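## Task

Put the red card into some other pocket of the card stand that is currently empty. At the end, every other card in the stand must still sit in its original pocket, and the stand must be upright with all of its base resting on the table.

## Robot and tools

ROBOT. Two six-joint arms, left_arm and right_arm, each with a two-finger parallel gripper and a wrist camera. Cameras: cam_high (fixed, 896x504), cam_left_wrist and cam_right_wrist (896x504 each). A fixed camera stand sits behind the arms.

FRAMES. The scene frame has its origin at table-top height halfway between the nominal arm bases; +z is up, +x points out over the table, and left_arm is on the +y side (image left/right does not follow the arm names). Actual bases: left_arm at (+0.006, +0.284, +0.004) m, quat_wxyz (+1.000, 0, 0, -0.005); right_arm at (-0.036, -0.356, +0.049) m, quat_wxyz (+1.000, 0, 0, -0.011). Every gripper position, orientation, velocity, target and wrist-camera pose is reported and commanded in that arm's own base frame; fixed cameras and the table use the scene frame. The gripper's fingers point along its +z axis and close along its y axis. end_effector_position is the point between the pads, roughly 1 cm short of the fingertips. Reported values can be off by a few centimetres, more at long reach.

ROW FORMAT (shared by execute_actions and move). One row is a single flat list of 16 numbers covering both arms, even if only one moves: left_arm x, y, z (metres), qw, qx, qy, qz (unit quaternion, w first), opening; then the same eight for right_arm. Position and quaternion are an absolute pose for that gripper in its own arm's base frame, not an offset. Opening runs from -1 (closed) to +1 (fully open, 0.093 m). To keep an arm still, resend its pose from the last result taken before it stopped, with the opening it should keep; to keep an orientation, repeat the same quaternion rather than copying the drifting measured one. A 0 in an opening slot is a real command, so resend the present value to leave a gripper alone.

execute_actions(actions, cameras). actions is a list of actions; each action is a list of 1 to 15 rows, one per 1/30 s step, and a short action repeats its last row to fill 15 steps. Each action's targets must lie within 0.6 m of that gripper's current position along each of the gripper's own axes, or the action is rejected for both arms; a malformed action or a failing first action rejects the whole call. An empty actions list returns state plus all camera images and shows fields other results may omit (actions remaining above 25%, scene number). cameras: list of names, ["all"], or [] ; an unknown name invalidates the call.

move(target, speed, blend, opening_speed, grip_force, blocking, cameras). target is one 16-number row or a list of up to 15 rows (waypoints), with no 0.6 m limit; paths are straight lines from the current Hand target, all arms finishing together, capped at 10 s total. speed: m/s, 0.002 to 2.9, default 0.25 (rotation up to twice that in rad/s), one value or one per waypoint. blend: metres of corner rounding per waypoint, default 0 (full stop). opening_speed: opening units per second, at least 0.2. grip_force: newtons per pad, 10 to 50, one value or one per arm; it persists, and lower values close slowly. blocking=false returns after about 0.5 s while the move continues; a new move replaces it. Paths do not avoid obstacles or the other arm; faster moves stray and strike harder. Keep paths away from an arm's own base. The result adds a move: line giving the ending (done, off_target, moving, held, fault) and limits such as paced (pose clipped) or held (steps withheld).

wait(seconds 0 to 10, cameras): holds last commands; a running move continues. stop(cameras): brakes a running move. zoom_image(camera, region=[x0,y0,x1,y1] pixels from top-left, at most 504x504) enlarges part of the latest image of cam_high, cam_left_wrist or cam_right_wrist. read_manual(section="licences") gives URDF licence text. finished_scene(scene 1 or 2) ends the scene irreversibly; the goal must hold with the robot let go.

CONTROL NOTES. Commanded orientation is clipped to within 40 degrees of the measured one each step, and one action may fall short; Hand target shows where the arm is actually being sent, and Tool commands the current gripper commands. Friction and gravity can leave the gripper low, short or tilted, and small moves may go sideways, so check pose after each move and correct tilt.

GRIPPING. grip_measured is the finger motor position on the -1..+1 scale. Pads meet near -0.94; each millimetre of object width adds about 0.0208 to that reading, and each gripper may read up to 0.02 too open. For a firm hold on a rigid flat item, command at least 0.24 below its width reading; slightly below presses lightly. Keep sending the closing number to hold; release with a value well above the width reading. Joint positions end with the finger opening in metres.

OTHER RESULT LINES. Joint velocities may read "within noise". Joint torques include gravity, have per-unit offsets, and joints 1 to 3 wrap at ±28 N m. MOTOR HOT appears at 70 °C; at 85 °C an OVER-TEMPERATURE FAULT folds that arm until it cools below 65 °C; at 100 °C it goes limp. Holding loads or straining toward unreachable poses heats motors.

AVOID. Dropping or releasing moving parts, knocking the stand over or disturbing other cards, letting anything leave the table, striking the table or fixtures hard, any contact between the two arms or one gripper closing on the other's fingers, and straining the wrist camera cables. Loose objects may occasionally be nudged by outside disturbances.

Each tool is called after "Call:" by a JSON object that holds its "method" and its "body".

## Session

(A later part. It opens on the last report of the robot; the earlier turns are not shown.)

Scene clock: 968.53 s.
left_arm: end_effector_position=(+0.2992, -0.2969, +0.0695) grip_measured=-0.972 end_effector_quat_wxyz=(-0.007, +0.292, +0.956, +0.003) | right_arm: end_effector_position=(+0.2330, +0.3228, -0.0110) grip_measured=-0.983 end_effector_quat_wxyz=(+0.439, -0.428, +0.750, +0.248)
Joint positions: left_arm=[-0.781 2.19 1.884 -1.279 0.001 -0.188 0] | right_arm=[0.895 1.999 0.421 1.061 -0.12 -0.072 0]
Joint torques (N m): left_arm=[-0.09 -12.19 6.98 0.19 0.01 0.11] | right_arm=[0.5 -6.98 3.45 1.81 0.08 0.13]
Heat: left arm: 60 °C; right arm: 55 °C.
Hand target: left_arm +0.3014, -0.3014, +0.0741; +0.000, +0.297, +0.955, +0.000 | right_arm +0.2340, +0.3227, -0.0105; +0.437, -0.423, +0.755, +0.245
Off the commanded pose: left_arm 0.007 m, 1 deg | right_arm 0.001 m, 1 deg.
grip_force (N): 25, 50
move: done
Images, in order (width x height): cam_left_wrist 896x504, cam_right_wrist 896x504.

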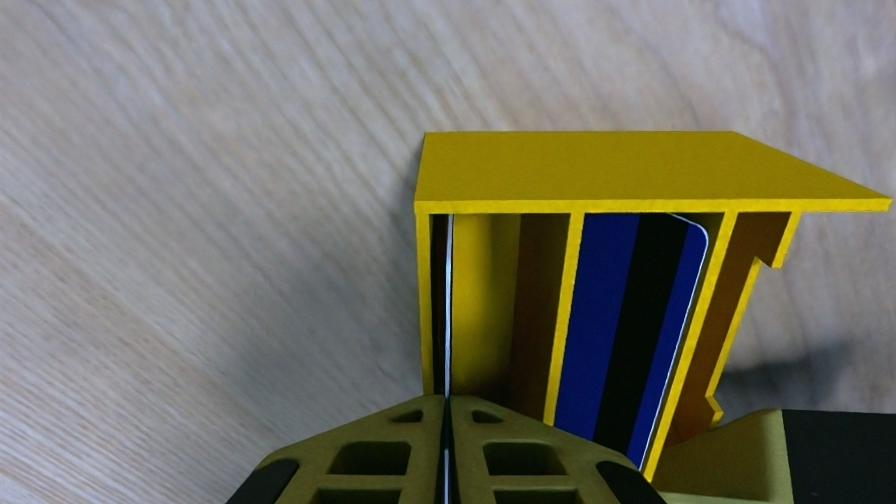

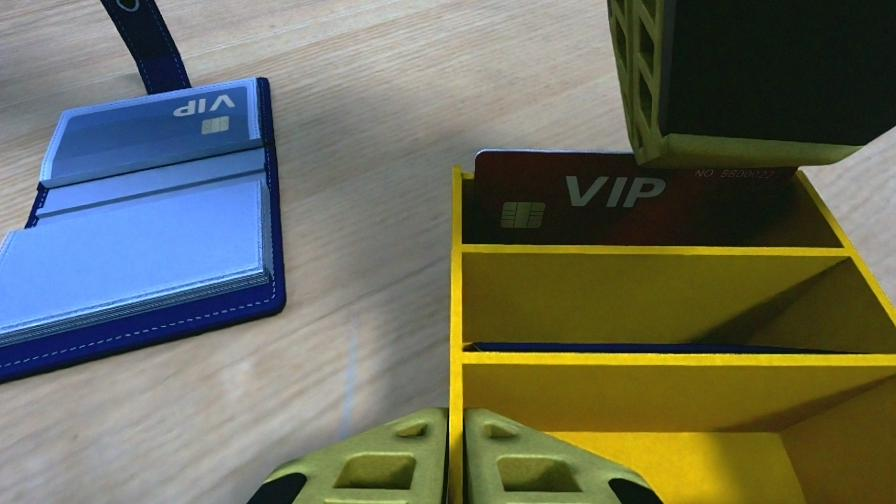

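Call:
{"method": "move", "body": {"target": [[0.2993, -0.3045, 0.090, 0, 0.2974, 0.9548, 0, -1, 0.234, 0.3227, -0.0106, 0.4363, -0.4231, 0.7556, 0.2443, -1],[0.2993, -0.3045, 0.145, 0, 0.2974, 0.9548, 0, -1, 0.234, 0.3227, -0.0106, 0.4363, -0.4231, 0.7556, 0.2443, -1]], "speed": 0.04, "blend": 0.01, "grip_force": [35, 50], "cameras": ["all"]}}

Scene clock: 991.10 s.
left_arm: end_effector_position=(+0.2989, -0.3003, +0.1393) grip_measured=-0.972 end_effector_quat_wxyz=(+0.002, +0.295, +0.955, -0.002) | right_arm: end_effector_position=(+0.2330, +0.3228, -0.0110) grip_measured=-0.983 end_effector_quat_wxyz=(+0.439, -0.428, +0.750, +0.248)
Joint positions: left_arm=[-0.787 2.206 2.188 -1.549 0.001 -0.188 0] | right_arm=[0.895 1.999 0.421 1.061 -0.12 -0.072 0]
Joint torques (N m): left_arm=[-0.38 -12.48 6.68 0.25 0 0.02] | right_arm=[0.58 -7.04 3.4 1.8 0.08 0.12]
Heat: left arm: 60 °C; right arm: 55 °C.
Hand target: left_arm +0.2991, -0.3042, +0.1447; +0.009, +0.297, +0.955, -0.005 | right_arm +0.2340, +0.3227, -0.0105; +0.437, -0.423, +0.755, +0.245
Off the commanded pose: left_arm 0.007 m, 0 deg | right_arm 0.001 m, 1 deg.
joint sent to its limit (left arm) — joint 4 (wrist pitch), lower limit. The joint targets still meet the commanded pose.
grip_force (N): 35, 50
move: done; blend cut to 0.0082 m at target 1

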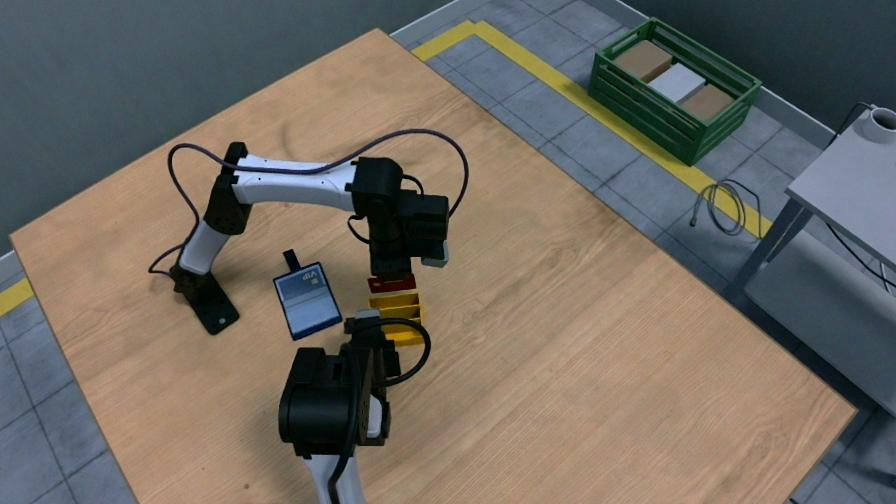

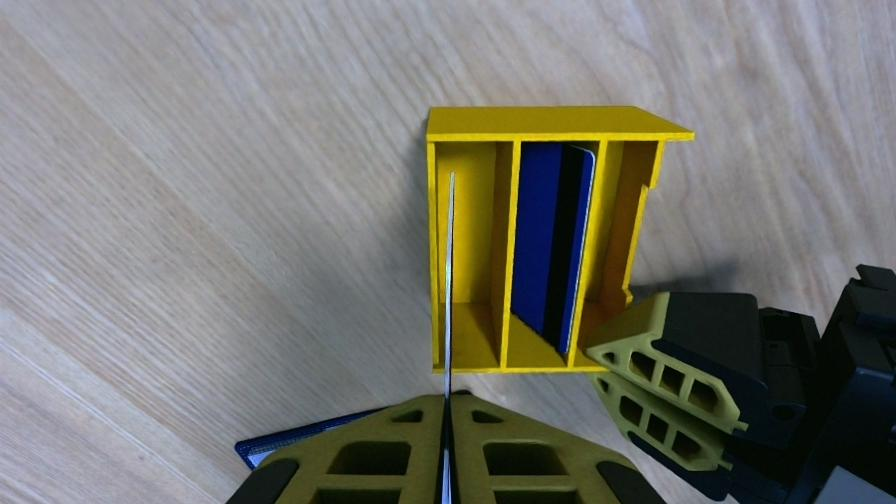

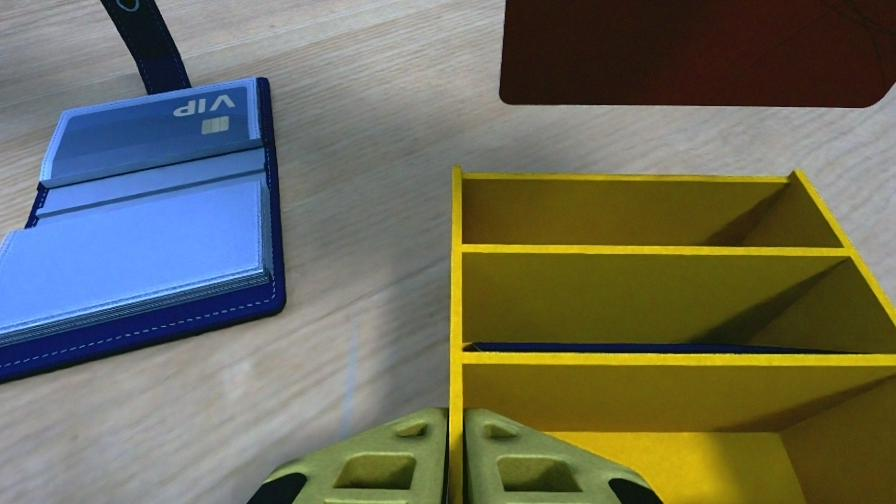

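Call:
{"method": "move", "body": {"target": [[0.2993, -0.3045, 0.145, 0, 0.2974, 0.9548, 0, -1, 0.234, 0.3227, -0.0106, 0.4363, -0.4231, 0.7556, 0.2443, -0.3],[0.2993, -0.3045, 0.145, 0, 0.2974, 0.9548, 0, -1, 0.202, 0.2711, 0.030, 0.4363, -0.4231, 0.7556, 0.2443, -0.3],[0.2993, -0.3045, 0.145, 0, 0.2974, 0.9548, 0, -1, 0.20, 0.16, 0.10, 0.487, -0.3564, 0.7644, 0.2271, -0.3]], "speed": [0.1, 0.1, 0.2], "blend": [0, 0.02, 0], "cameras": ["all"]}}

Scene clock: 1010.97 s.
left_arm: end_effector_position=(+0.2988, -0.3002, +0.1393) grip_measured=-0.972 end_effector_quat_wxyz=(+0.001, +0.295, +0.955, -0.002) | right_arm: end_effector_position=(+0.1973, +0.1577, +0.0874) grip_measured=-0.302 end_effector_quat_wxyz=(+0.477, -0.351, +0.774, +0.224)
Joint positions: left_arm=[-0.787 2.206 2.188 -1.549 0.001 -0.188 0] | right_arm=[0.408 0.572 0.099 -0.031 -0.405 -0.201 0.031]
Joint torques (N m): left_arm=[-0.42 -12.52 6.8 0.23 0.02 -0.01] | right_arm=[-0.46 0.16 8.88 2 -0.41 -0.11]
Heat: left arm: 59 °C; right arm: 55 °C.
Hand target: left_arm +0.2991, -0.3042, +0.1447; +0.009, +0.297, +0.955, -0.005 | right_arm +0.2000, +0.1600, +0.0998; +0.487, -0.356, +0.764, +0.227
Off the commanded pose: left_arm 0.007 m, 0 deg | right_arm 0.013 m, 2 deg.
joint sent to its limit (left arm) — joint 4 (wrist pitch), lower limit. The joint targets still meet the commanded pose.
grip_force (N): 35, 50
move: off_target (right_arm)

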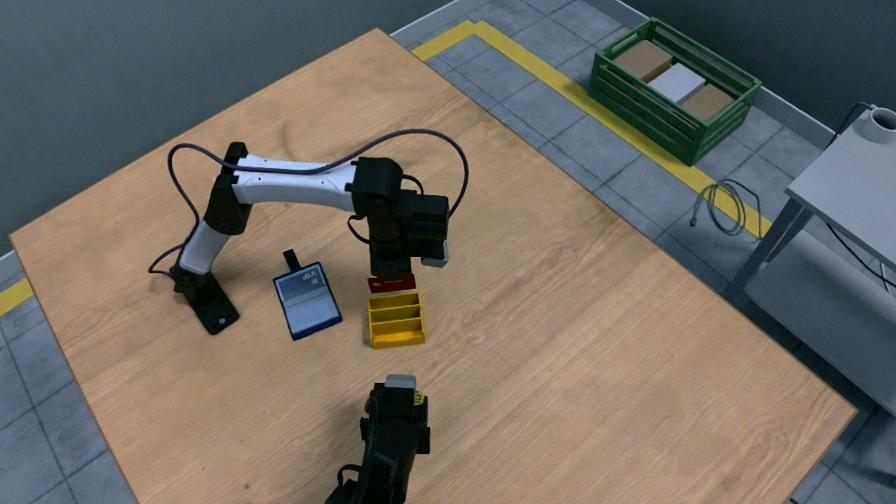

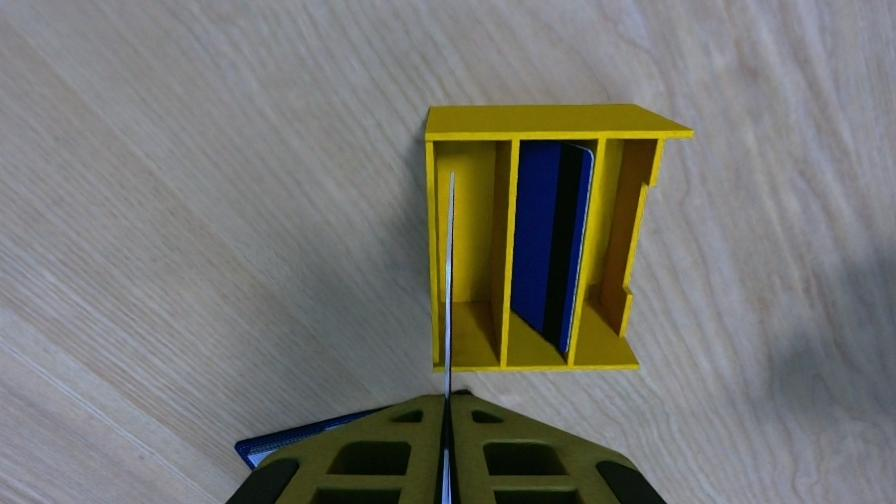

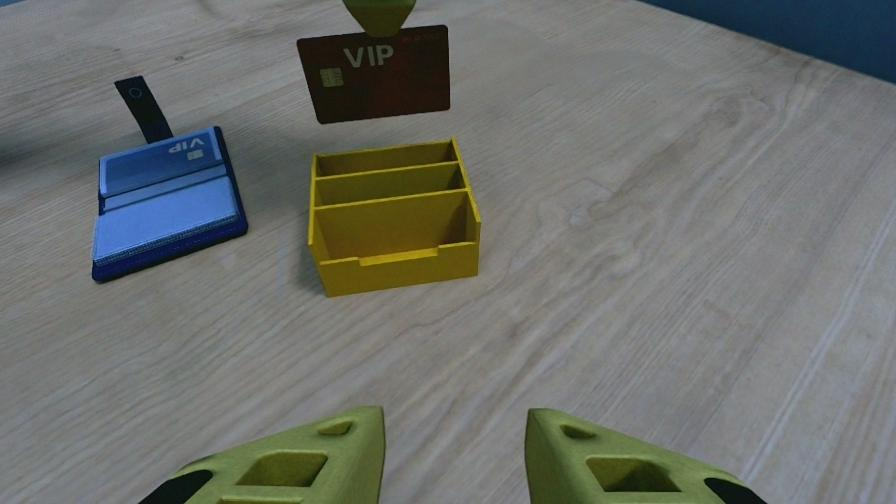

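Call:
{"method": "zoom_image", "body": {"camera": "cam_right_wrist", "region": [280, 0, 500, 310]}}

Call:
{"method": "zoom_image", "body": {"camera": "cam_left_wrist", "region": [400, 90, 720, 420]}}

Scaled by 1.626 from the camera's 896x504 image, which has a finer 1280x720 frame.

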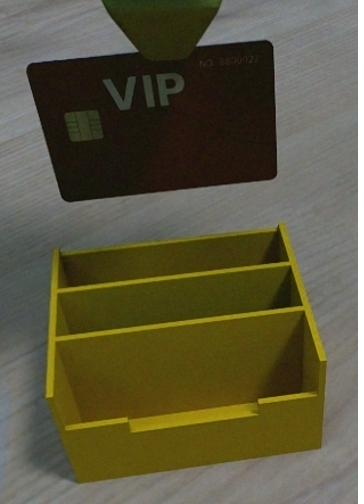

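Scaled by 1.527 from the camera's 896x504 image, which has a finer 1280x720 frame.

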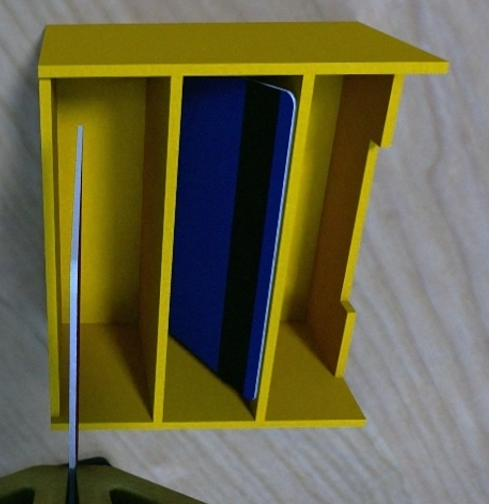

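Call:
{"method": "move", "body": {"target": [[0.2695, -0.358, 0.142, 0, 0.2890, 0.9573, 0, -1, 0.20, 0.16, 0.10, 0.487, -0.3564, 0.7644, 0.2271, -0.3]], "speed": 0.06, "cameras": ["cam_left_wrist", "cam_right_wrist"]}}

Call:
{"method": "zoom_image", "body": {"camera": "cam_right_wrist", "region": [280, 0, 500, 310]}}

Call:
{"method": "zoom_image", "body": {"camera": "cam_left_wrist", "region": [250, 90, 570, 420]}}

Scene clock: 1114.17 s.
left_arm: end_effector_position=(+0.2678, -0.3539, +0.1425) grip_measured=-0.972 end_effector_quat_wxyz=(+0.020, +0.293, +0.956, -0.016) | right_arm: end_effector_position=(+0.1971, +0.1577, +0.0872) grip_measured=-0.302 end_effector_quat_wxyz=(+0.477, -0.351, +0.774, +0.224)
Joint positions: left_arm=[-0.923 2.263 2.295 -1.552 0.001 -0.327 0] | right_arm=[0.408 0.572 0.099 -0.033 -0.406 -0.202 0.031]
Joint torques (N m): left_arm=[-0.08 -11.36 6.76 0.37 0.01 -0.11] | right_arm=[-0.49 0.09 8.94 1.98 -0.4 -0.11]
Heat: left arm: 59 °C; right arm: 53 °C.
Hand target: left_arm +0.2692, -0.3577, +0.1416; +0.022, +0.289, +0.957, -0.016 | right_arm +0.2000, +0.1600, +0.0998; +0.487, -0.356, +0.764, +0.227
Off the commanded pose: left_arm 0.004 m, 3 deg | right_arm 0.013 m, 2 deg.
joint sent to its limit (left arm) — joint 4 (wrist pitch), lower limit. The joint targets are off in orientation, not in position.
grip_force (N): 35, 50
move: off_target (left_arm, right_arm)
Images, in order (width x height): cam_left_wrist 896x504, cam_right_wrist 896x504.

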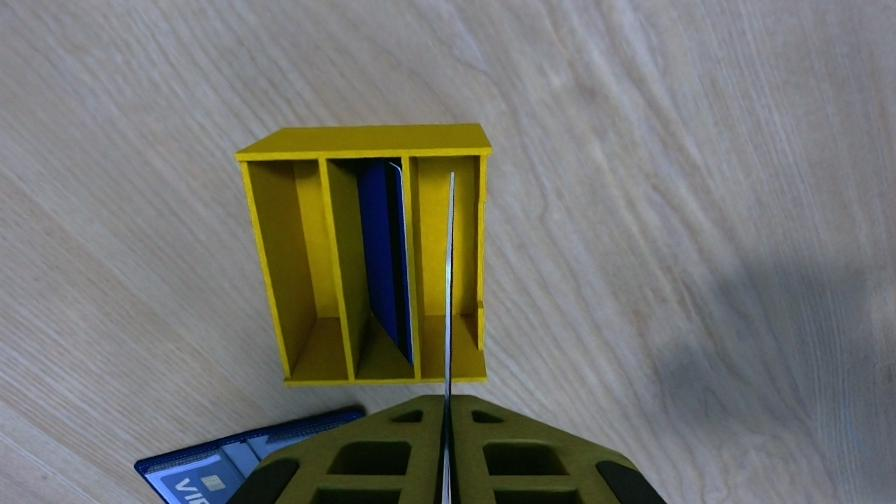

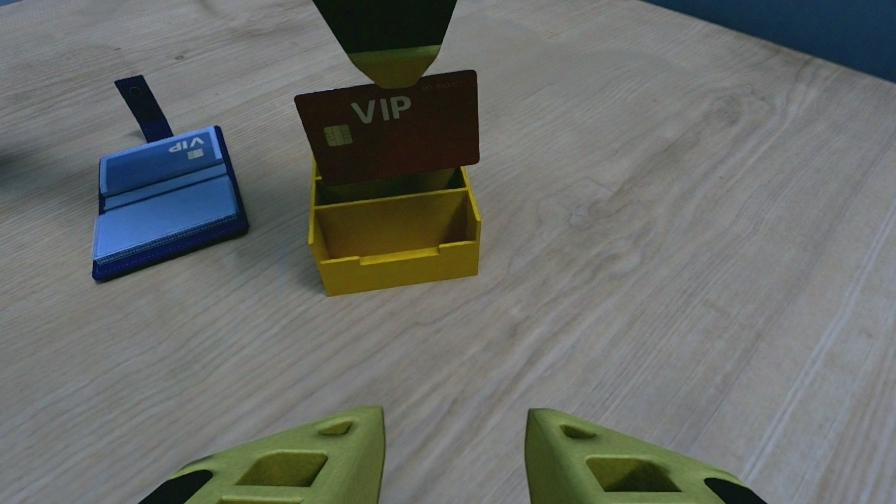

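Scaled by 1.626 from the camera's 896x504 image, which has a finer 1280x720 frame.

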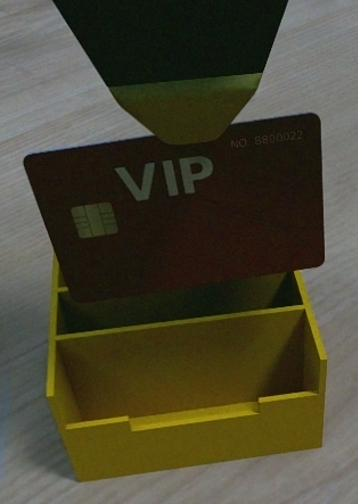

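Scaled by 1.527 from the camera's 896x504 image, which has a finer 1280x720 frame.

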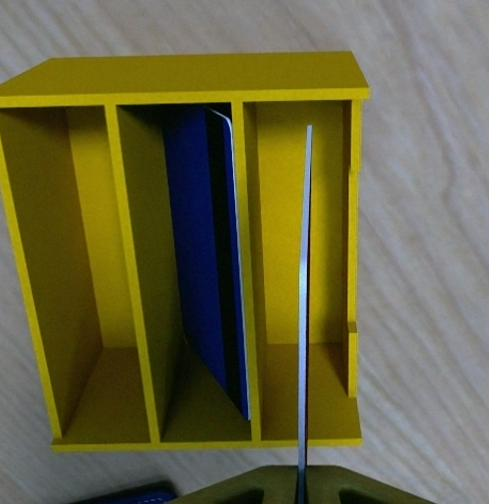

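Call:
{"method": "move", "body": {"target": [[0.2690, -0.357, 0.117, 0, 0.2890, 0.9573, 0, -1, 0.20, 0.16, 0.10, 0.487, -0.3564, 0.7644, 0.2271, -0.3]], "speed": 0.05, "cameras": ["cam_left_wrist", "cam_right_wrist"]}}

Call:
{"method": "zoom_image", "body": {"camera": "cam_right_wrist", "region": [280, 0, 500, 310]}}

Call:
{"method": "zoom_image", "body": {"camera": "cam_left_wrist", "region": [250, 90, 570, 420]}}

Scene clock: 1161.13 s.
left_arm: end_effector_position=(+0.2683, -0.3546, +0.1237) grip_measured=-0.972 end_effector_quat_wxyz=(+0.002, +0.293, +0.956, -0.003) | right_arm: end_effector_position=(+0.1971, +0.1577, +0.0872) grip_measured=-0.302 end_effector_quat_wxyz=(+0.477, -0.351, +0.774, +0.224)
Joint positions: left_arm=[-0.923 2.307 2.295 -1.552 0.001 -0.328 0] | right_arm=[0.408 0.572 0.099 -0.033 -0.406 -0.202 0.031]
Joint torques (N m): left_arm=[0.06 -11.7 4.77 0.4 0.04 -0.14] | right_arm=[-0.57 0.13 8.91 2 -0.4 -0.11]
Heat: left arm: 60 °C; right arm: 53 °C.
Hand target: left_arm +0.2689, -0.3569, +0.1170; +0.000, +0.289, +0.957, +0.000 | right_arm +0.2000, +0.1600, +0.0998; +0.487, -0.356, +0.764, +0.227
Off the commanded pose: left_arm 0.007 m, 1 deg | right_arm 0.013 m, 2 deg.
grip_force (N): 35, 50
move: off_target (right_arm)
Images, in order (width x height): cam_left_wrist 896x504, cam_right_wrist 896x504.

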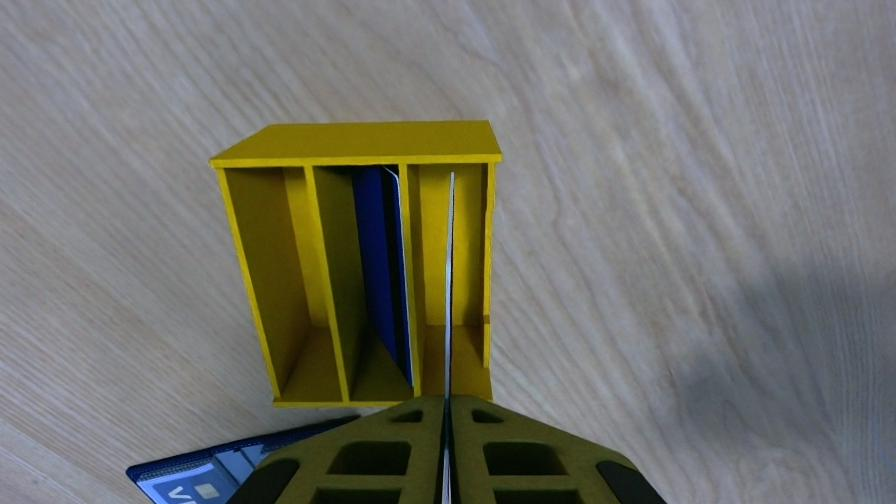

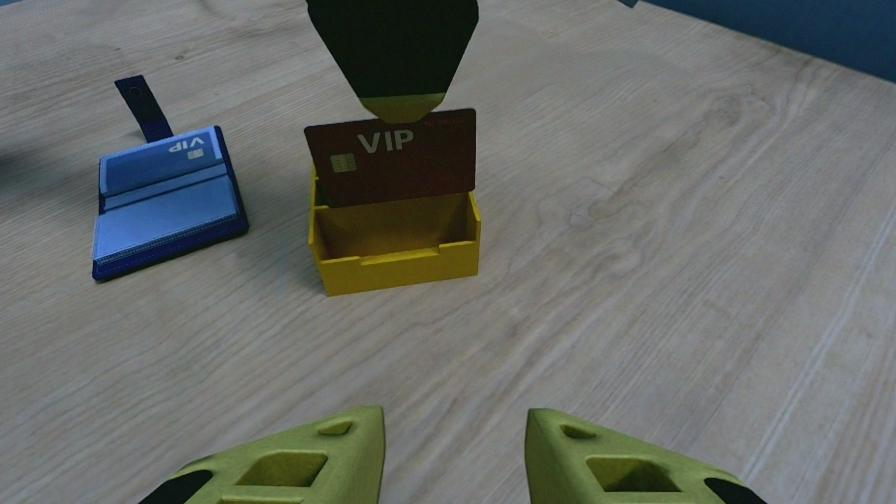

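Scaled by 1.626 from the camera's 896x504 image, which has a finer 1280x720 frame.

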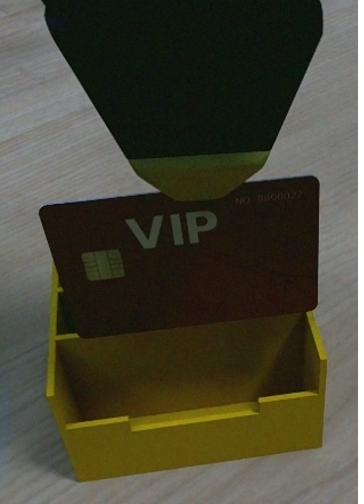

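Scaled by 1.527 from the camera's 896x504 image, which has a finer 1280x720 frame.

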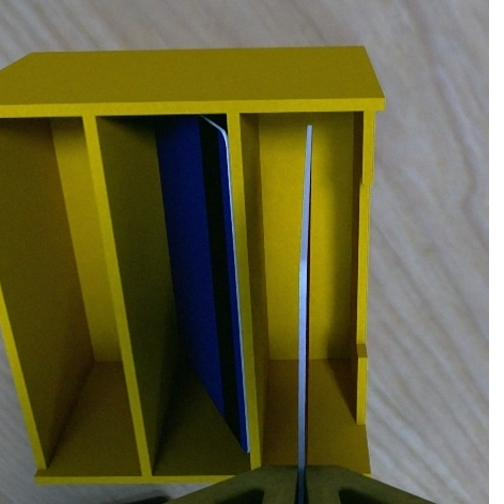

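Call:
{"method": "move", "body": {"target": [[0.2669, -0.3556, 0.110, 0, 0.2890, 0.9573, 0, -1, 0.20, 0.16, 0.10, 0.487, -0.3564, 0.7644, 0.2271, -0.3]], "speed": 0.03, "cameras": ["cam_left_wrist", "cam_right_wrist"]}}

Call:
{"method": "zoom_image", "body": {"camera": "cam_right_wrist", "region": [290, 90, 500, 310]}}

Call:
{"method": "zoom_image", "body": {"camera": "cam_left_wrist", "region": [250, 90, 570, 420]}}

Scene clock: 1179.63 s.
left_arm: end_effector_position=(+0.2667, -0.3525, +0.1080) grip_measured=-0.972 end_effector_quat_wxyz=(-0.007, +0.293, +0.956, +0.004) | right_arm: end_effector_position=(+0.1971, +0.1577, +0.0872) grip_measured=-0.302 end_effector_quat_wxyz=(+0.477, -0.351, +0.774, +0.224)
Joint positions: left_arm=[-0.923 2.307 2.231 -1.512 0.001 -0.329 0] | right_arm=[0.408 0.572 0.099 -0.033 -0.406 -0.202 0.031]
Joint torques (N m): left_arm=[-0.18 -14.08 4.7 0.39 0.02 -0.13] | right_arm=[-0.51 0.06 8.95 1.98 -0.39 -0.12]
Heat: left arm: 59 °C; right arm: 53 °C.
Hand target: left_arm +0.2668, -0.3556, +0.1100; +0.000, +0.289, +0.957, +0.000 | right_arm +0.2000, +0.1600, +0.0998; +0.487, -0.356, +0.764, +0.227
Off the commanded pose: left_arm 0.004 m, 1 deg | right_arm 0.013 m, 2 deg.
grip_force (N): 35, 50
move: off_target (right_arm)
Images, in order (width x height): cam_left_wrist 896x504, cam_right_wrist 896x504.

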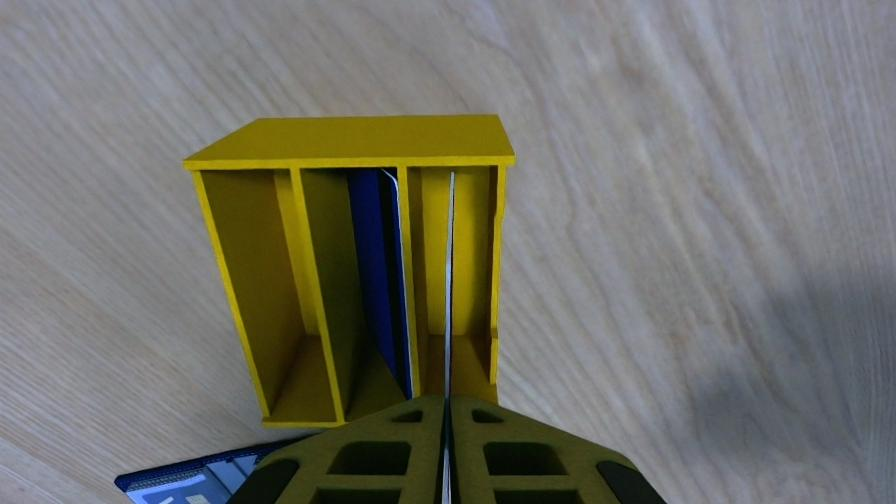

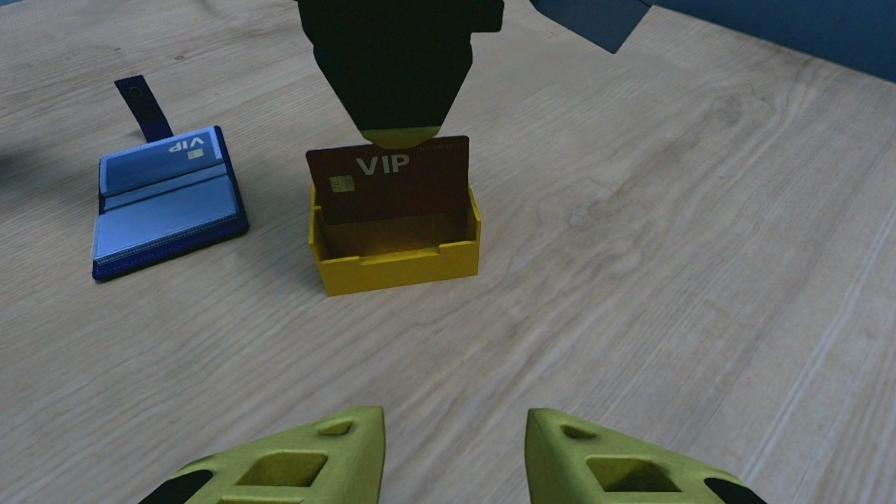

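Scaled by 2.291 from the camera's 896x504 image, which has a finer 1280x720 frame.

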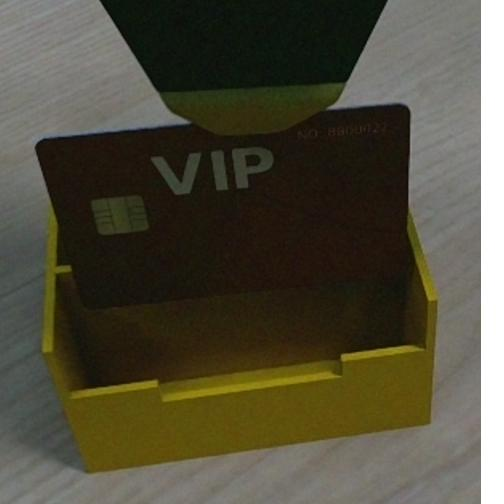

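Scaled by 1.527 from the camera's 896x504 image, which has a finer 1280x720 frame.

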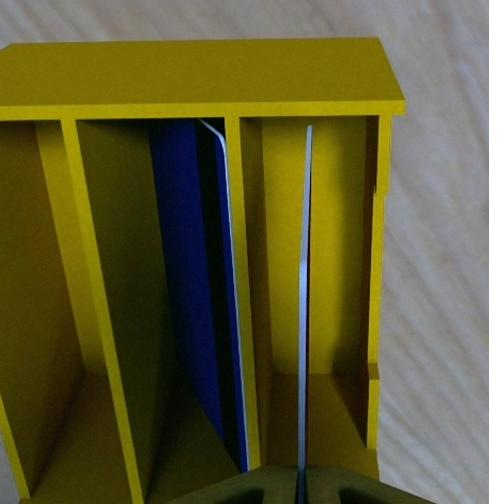

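Call:
{"method": "move", "body": {"target": [[0.2669, -0.3556, 0.085, 0, 0.2890, 0.9573, 0, -1, 0.20, 0.16, 0.10, 0.487, -0.3564, 0.7644, 0.2271, -0.3]], "speed": 0.04, "cameras": ["cam_left_wrist", "cam_right_wrist"]}}

Call:
{"method": "zoom_image", "body": {"camera": "cam_right_wrist", "region": [290, 90, 500, 310]}}

Scene clock: 1193.40 s.
left_arm: end_effector_position=(+0.2663, -0.3520, +0.0763) grip_measured=-0.972 end_effector_quat_wxyz=(-0.014, +0.293, +0.956, +0.009) | right_arm: end_effector_position=(+0.1971, +0.1577, +0.0872) grip_measured=-0.302 end_effector_quat_wxyz=(+0.477, -0.351, +0.774, +0.224)
Joint positions: left_arm=[-0.923 2.307 2.104 -1.401 0.001 -0.329 0] | right_arm=[0.408 0.572 0.099 -0.033 -0.406 -0.202 0.031]
Joint torques (N m): left_arm=[-0.24 -15.72 4.66 0.32 0.01 -0.1] | right_arm=[-0.47 0.14 8.96 1.98 -0.4 -0.11]
Heat: left arm: 61 °C; right arm: 54 °C.
Hand target: left_arm +0.2668, -0.3556, +0.0850; +0.000, +0.289, +0.957, +0.000 | right_arm +0.2000, +0.1600, +0.0998; +0.487, -0.356, +0.764, +0.227
Off the commanded pose: left_arm 0.009 m, 2 deg | right_arm 0.013 m, 2 deg.
grip_force (N): 35, 50
move: off_target (right_arm)
Images, in order (width x height): cam_left_wrist 896x504, cam_right_wrist 896x504.

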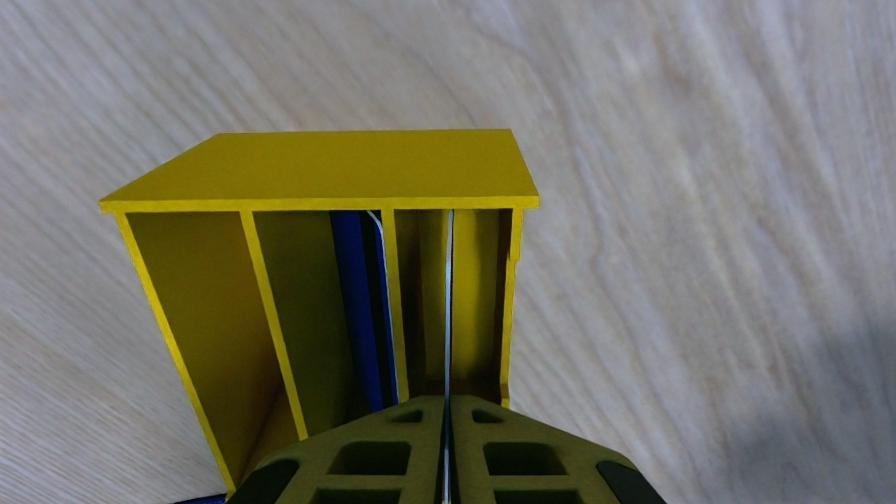

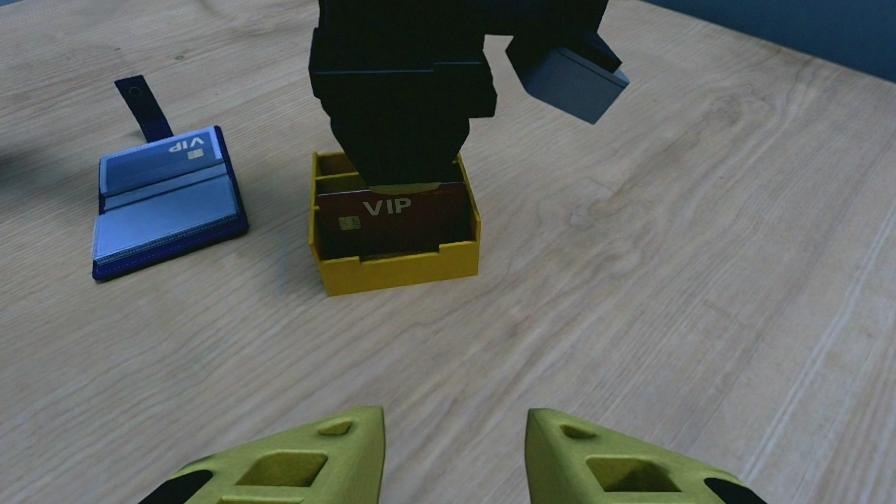

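Scaled by 2.291 from the camera's 896x504 image, which has a finer 1280x720 frame.

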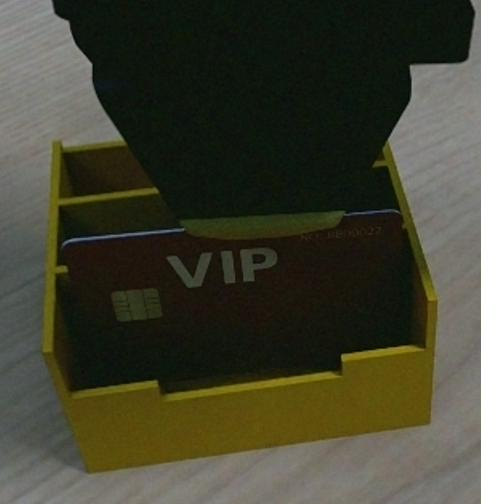

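Call:
{"method": "move", "body": {"target": [[0.2675, -0.3560, 0.075, 0, 0.2890, 0.9573, 0, -1, 0.20, 0.16, 0.10, 0.487, -0.3564, 0.7644, 0.2271, -0.3]], "speed": 0.03, "cameras": ["cam_left_wrist", "cam_right_wrist"]}}

Call:
{"method": "zoom_image", "body": {"camera": "cam_right_wrist", "region": [290, 90, 500, 310]}}

Scene clock: 1202.60 s.
left_arm: end_effector_position=(+0.2666, -0.3524, +0.0670) grip_measured=-0.972 end_effector_quat_wxyz=(-0.013, +0.293, +0.956, +0.009) | right_arm: end_effector_position=(+0.1971, +0.1577, +0.0872) grip_measured=-0.302 end_effector_quat_wxyz=(+0.477, -0.351, +0.774, +0.224)
Joint positions: left_arm=[-0.923 2.307 2.067 -1.363 0.001 -0.329 0] | right_arm=[0.408 0.572 0.099 -0.033 -0.406 -0.202 0.031]
Joint torques (N m): left_arm=[-0.13 -15.58 4.74 0.36 0.01 -0.11] | right_arm=[-0.49 0.1 8.9 1.97 -0.4 -0.12]
Heat: left arm: 62 °C; right arm: 54 °C.
Hand target: left_arm +0.2674, -0.3560, +0.0751; +0.000, +0.289, +0.957, +0.000 | right_arm +0.2000, +0.1600, +0.0998; +0.487, -0.356, +0.764, +0.227
Off the commanded pose: left_arm 0.009 m, 2 deg | right_arm 0.013 m, 2 deg.
grip_force (N): 35, 50
move: off_target (right_arm)
Images, in order (width x height): cam_left_wrist 896x504, cam_right_wrist 896x504.

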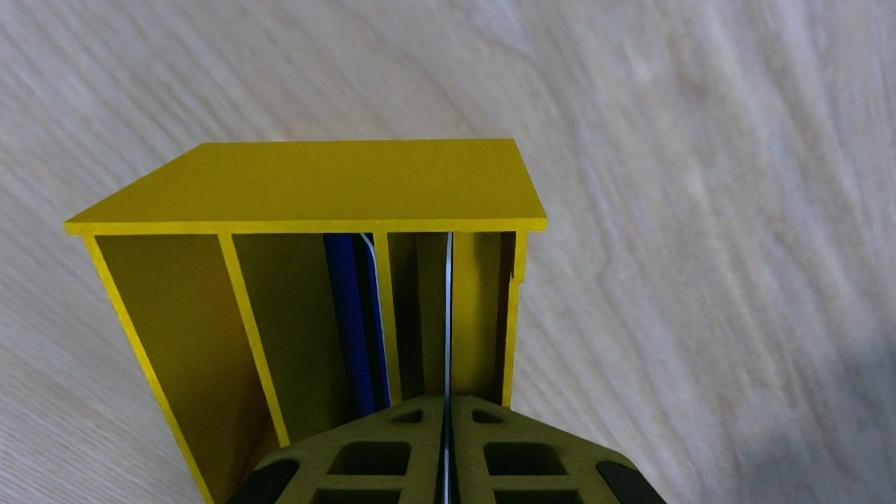

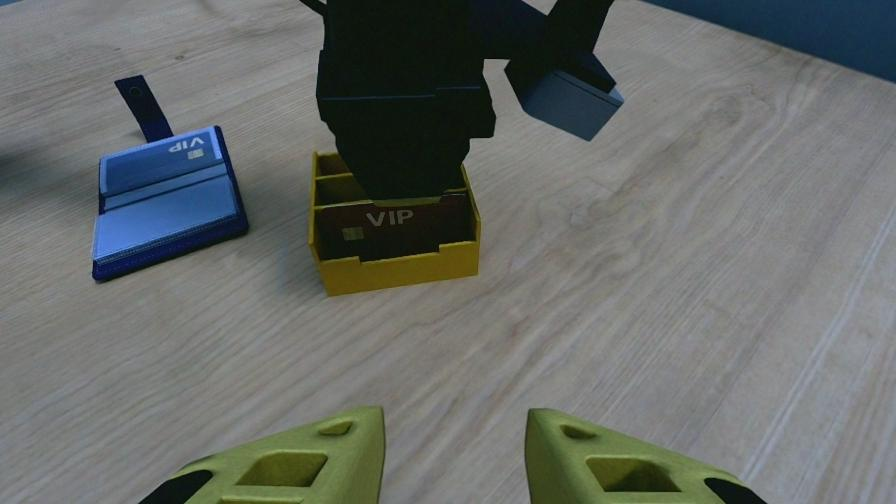

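Scaled by 2.291 from the camera's 896x504 image, which has a finer 1280x720 frame.

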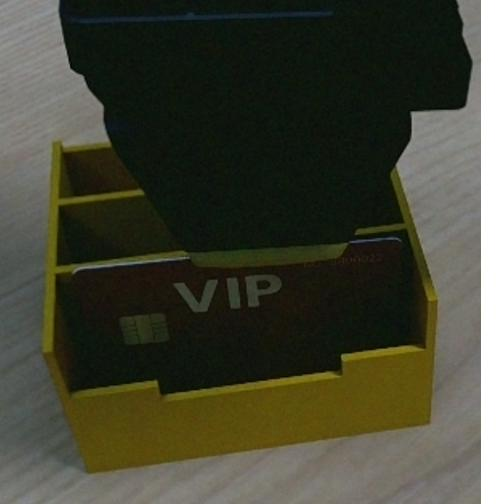

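Call:
{"method": "move", "body": {"target": [[0.2675, -0.3560, 0.071, 0, 0.2890, 0.9573, 0, -1, 0.20, 0.16, 0.10, 0.487, -0.3564, 0.7644, 0.2271, -0.3],[0.2675, -0.3560, 0.071, 0, 0.2890, 0.9573, 0, -0.75, 0.20, 0.16, 0.10, 0.487, -0.3564, 0.7644, 0.2271, -0.3]], "speed": 0.03, "opening_speed": 0.3, "cameras": ["cam_left_wrist", "cam_right_wrist"]}}

Call:
{"method": "zoom_image", "body": {"camera": "cam_right_wrist", "region": [290, 90, 500, 310]}}

Scene clock: 1212.47 s.
left_arm: end_effector_position=(+0.2671, -0.3530, +0.0637) grip_measured=-0.752 end_effector_quat_wxyz=(-0.012, +0.293, +0.956, +0.008) | right_arm: end_effector_position=(+0.1971, +0.1577, +0.0872) grip_measured=-0.302 end_effector_quat_wxyz=(+0.477, -0.351, +0.774, +0.224)
Joint positions: left_arm=[-0.923 2.307 2.054 -1.346 0.001 -0.329 0.009] | right_arm=[0.408 0.572 0.099 -0.033 -0.406 -0.202 0.031]
Joint torques (N m): left_arm=[-0.12 -15.62 4.37 0.37 0.01 -0.12] | right_arm=[-0.54 0.12 8.91 1.99 -0.4 -0.12]
Heat: left arm: 63 °C; right arm: 54 °C.
Hand target: left_arm +0.2674, -0.3560, +0.0710; +0.000, +0.289, +0.957, +0.000 | right_arm +0.2000, +0.1600, +0.0998; +0.487, -0.356, +0.764, +0.227
Off the commanded pose: left_arm 0.008 m, 2 deg | right_arm 0.013 m, 2 deg.
grip_force (N): 35, 50
move: off_target (right_arm)
Images, in order (width x height): cam_left_wrist 896x504, cam_right_wrist 896x504.

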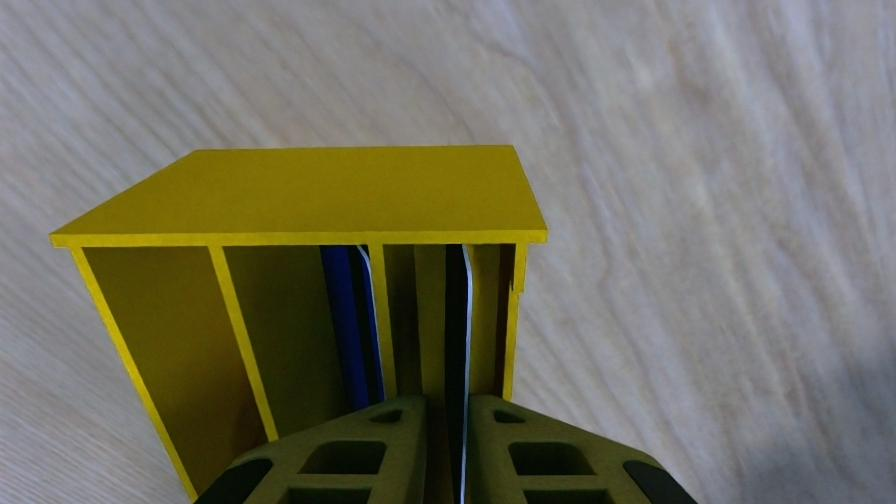

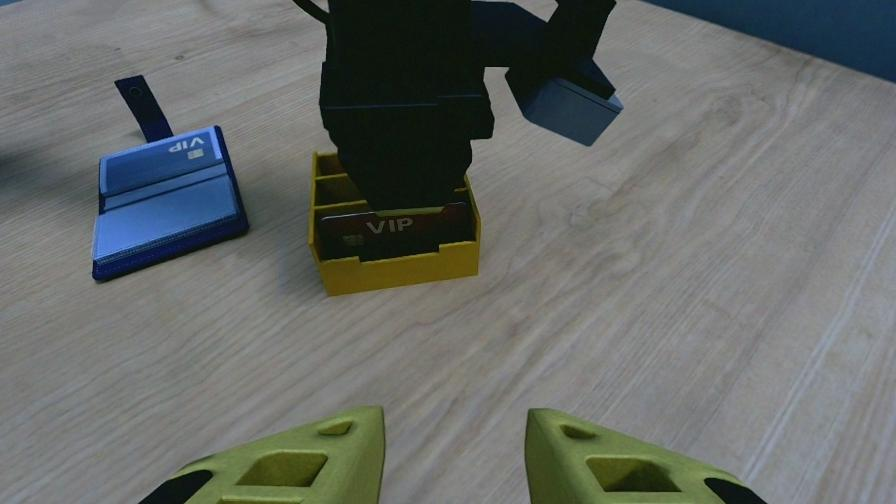

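Scaled by 2.291 from the camera's 896x504 image, which has a finer 1280x720 frame.

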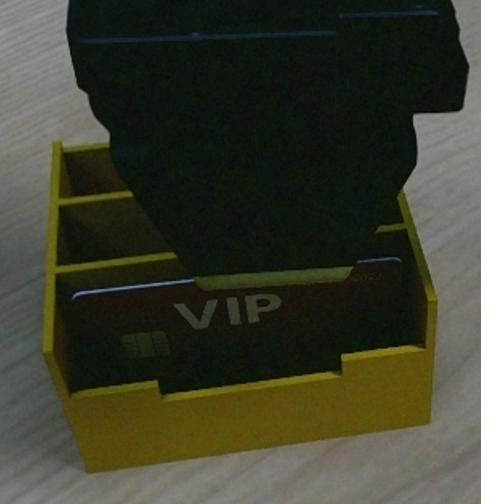

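Call:
{"method": "move", "body": {"target": [[0.2675, -0.3560, 0.125, 0, 0.2890, 0.9573, 0, -0.75, 0.20, 0.16, 0.10, 0.487, -0.3564, 0.7644, 0.2271, -0.3],[0.28, -0.12, 0.20, 0.3827, 0, 0.9239, 0, -0.6, 0.20, 0.16, 0.10, 0.487, -0.3564, 0.7644, 0.2271, -0.3]], "speed": [0.05, 0.2], "blend": [0.02, 0], "cameras": ["all"]}}

Call:
{"method": "zoom_image", "body": {"camera": "cam_right_wrist", "region": [290, 90, 500, 310]}}

Call:
{"method": "zoom_image", "body": {"camera": "cam_high", "region": [350, 280, 450, 360]}}

Scene clock: 1225.97 s.
left_arm: end_effector_position=(+0.2765, -0.1225, +0.1935) grip_measured=-0.602 end_effector_quat_wxyz=(+0.367, +0.004, +0.930, +0.000) | right_arm: end_effector_position=(+0.1971, +0.1577, +0.0872) grip_measured=-0.302 end_effector_quat_wxyz=(+0.477, -0.351, +0.774, +0.224)
Joint positions: left_arm=[-0.647 1.129 0.983 -0.783 -0.421 -0.497 0.016] | right_arm=[0.408 0.572 0.099 -0.033 -0.406 -0.202 0.031]
Joint torques (N m): left_arm=[0.79 -5.26 5.56 1.69 -0.42 0.13] | right_arm=[-0.55 0.1 8.95 2 -0.39 -0.12]
Heat: left arm: 64 °C; right arm: 55 °C.
Hand target: left_arm +0.2798, -0.1199, +0.2000; +0.382, +0.000, +0.924, +0.000 | right_arm +0.2000, +0.1600, +0.0998; +0.487, -0.356, +0.764, +0.227
Off the commanded pose: left_arm 0.008 m, 2 deg | right_arm 0.013 m, 2 deg.
grip_force (N): 35, 50
move: off_target (right_arm)

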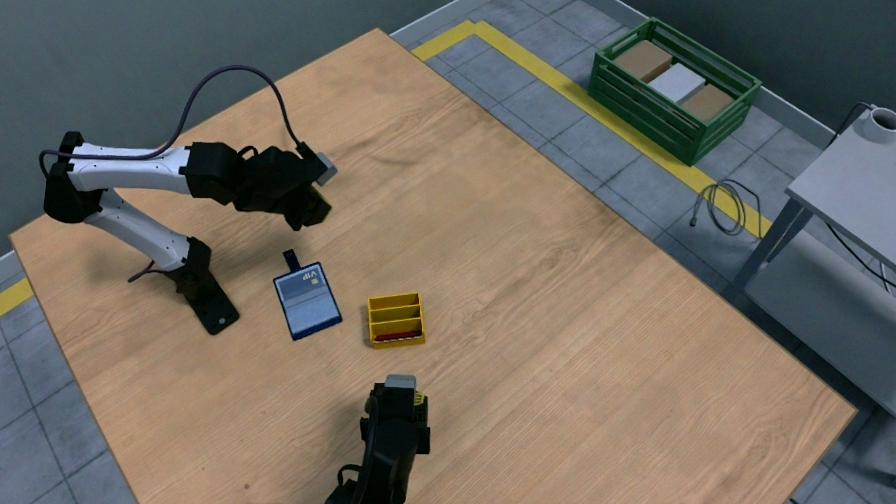

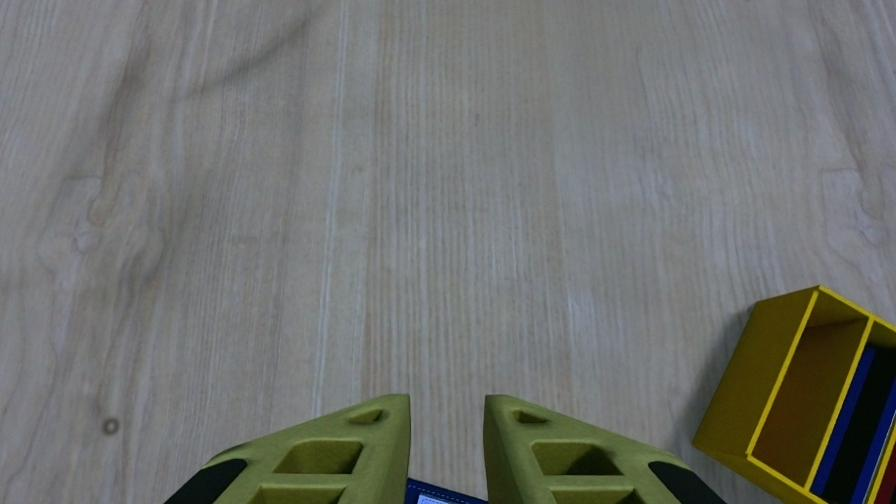

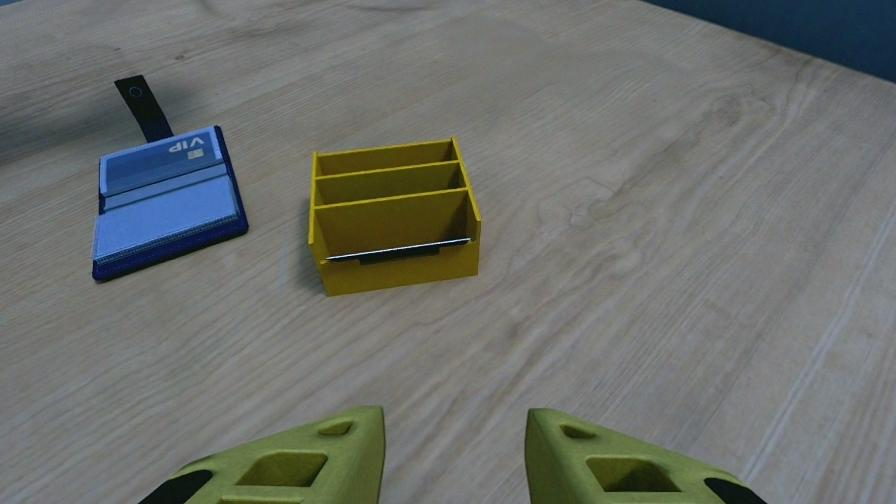

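Scaled by 2.291 from the camera's 896x504 image, which has a finer 1280x720 frame.

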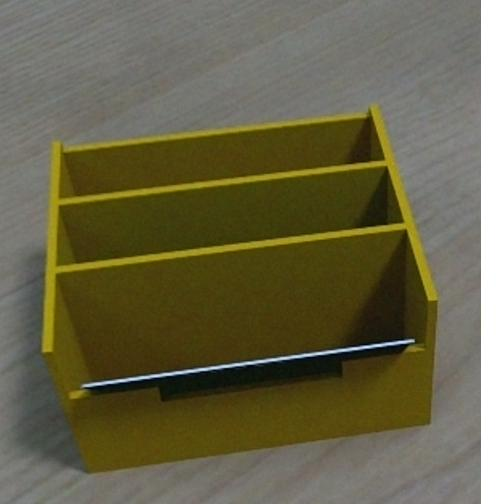

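Scaled by 5.040 from the camera's 896x504 image, which has a finer 1280x720 frame.

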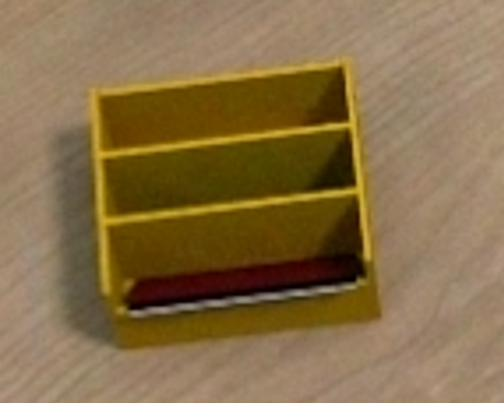

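Call:
{"method": "finished_scene", "body": {"scene": 1}}

The scene is finished: the task was done.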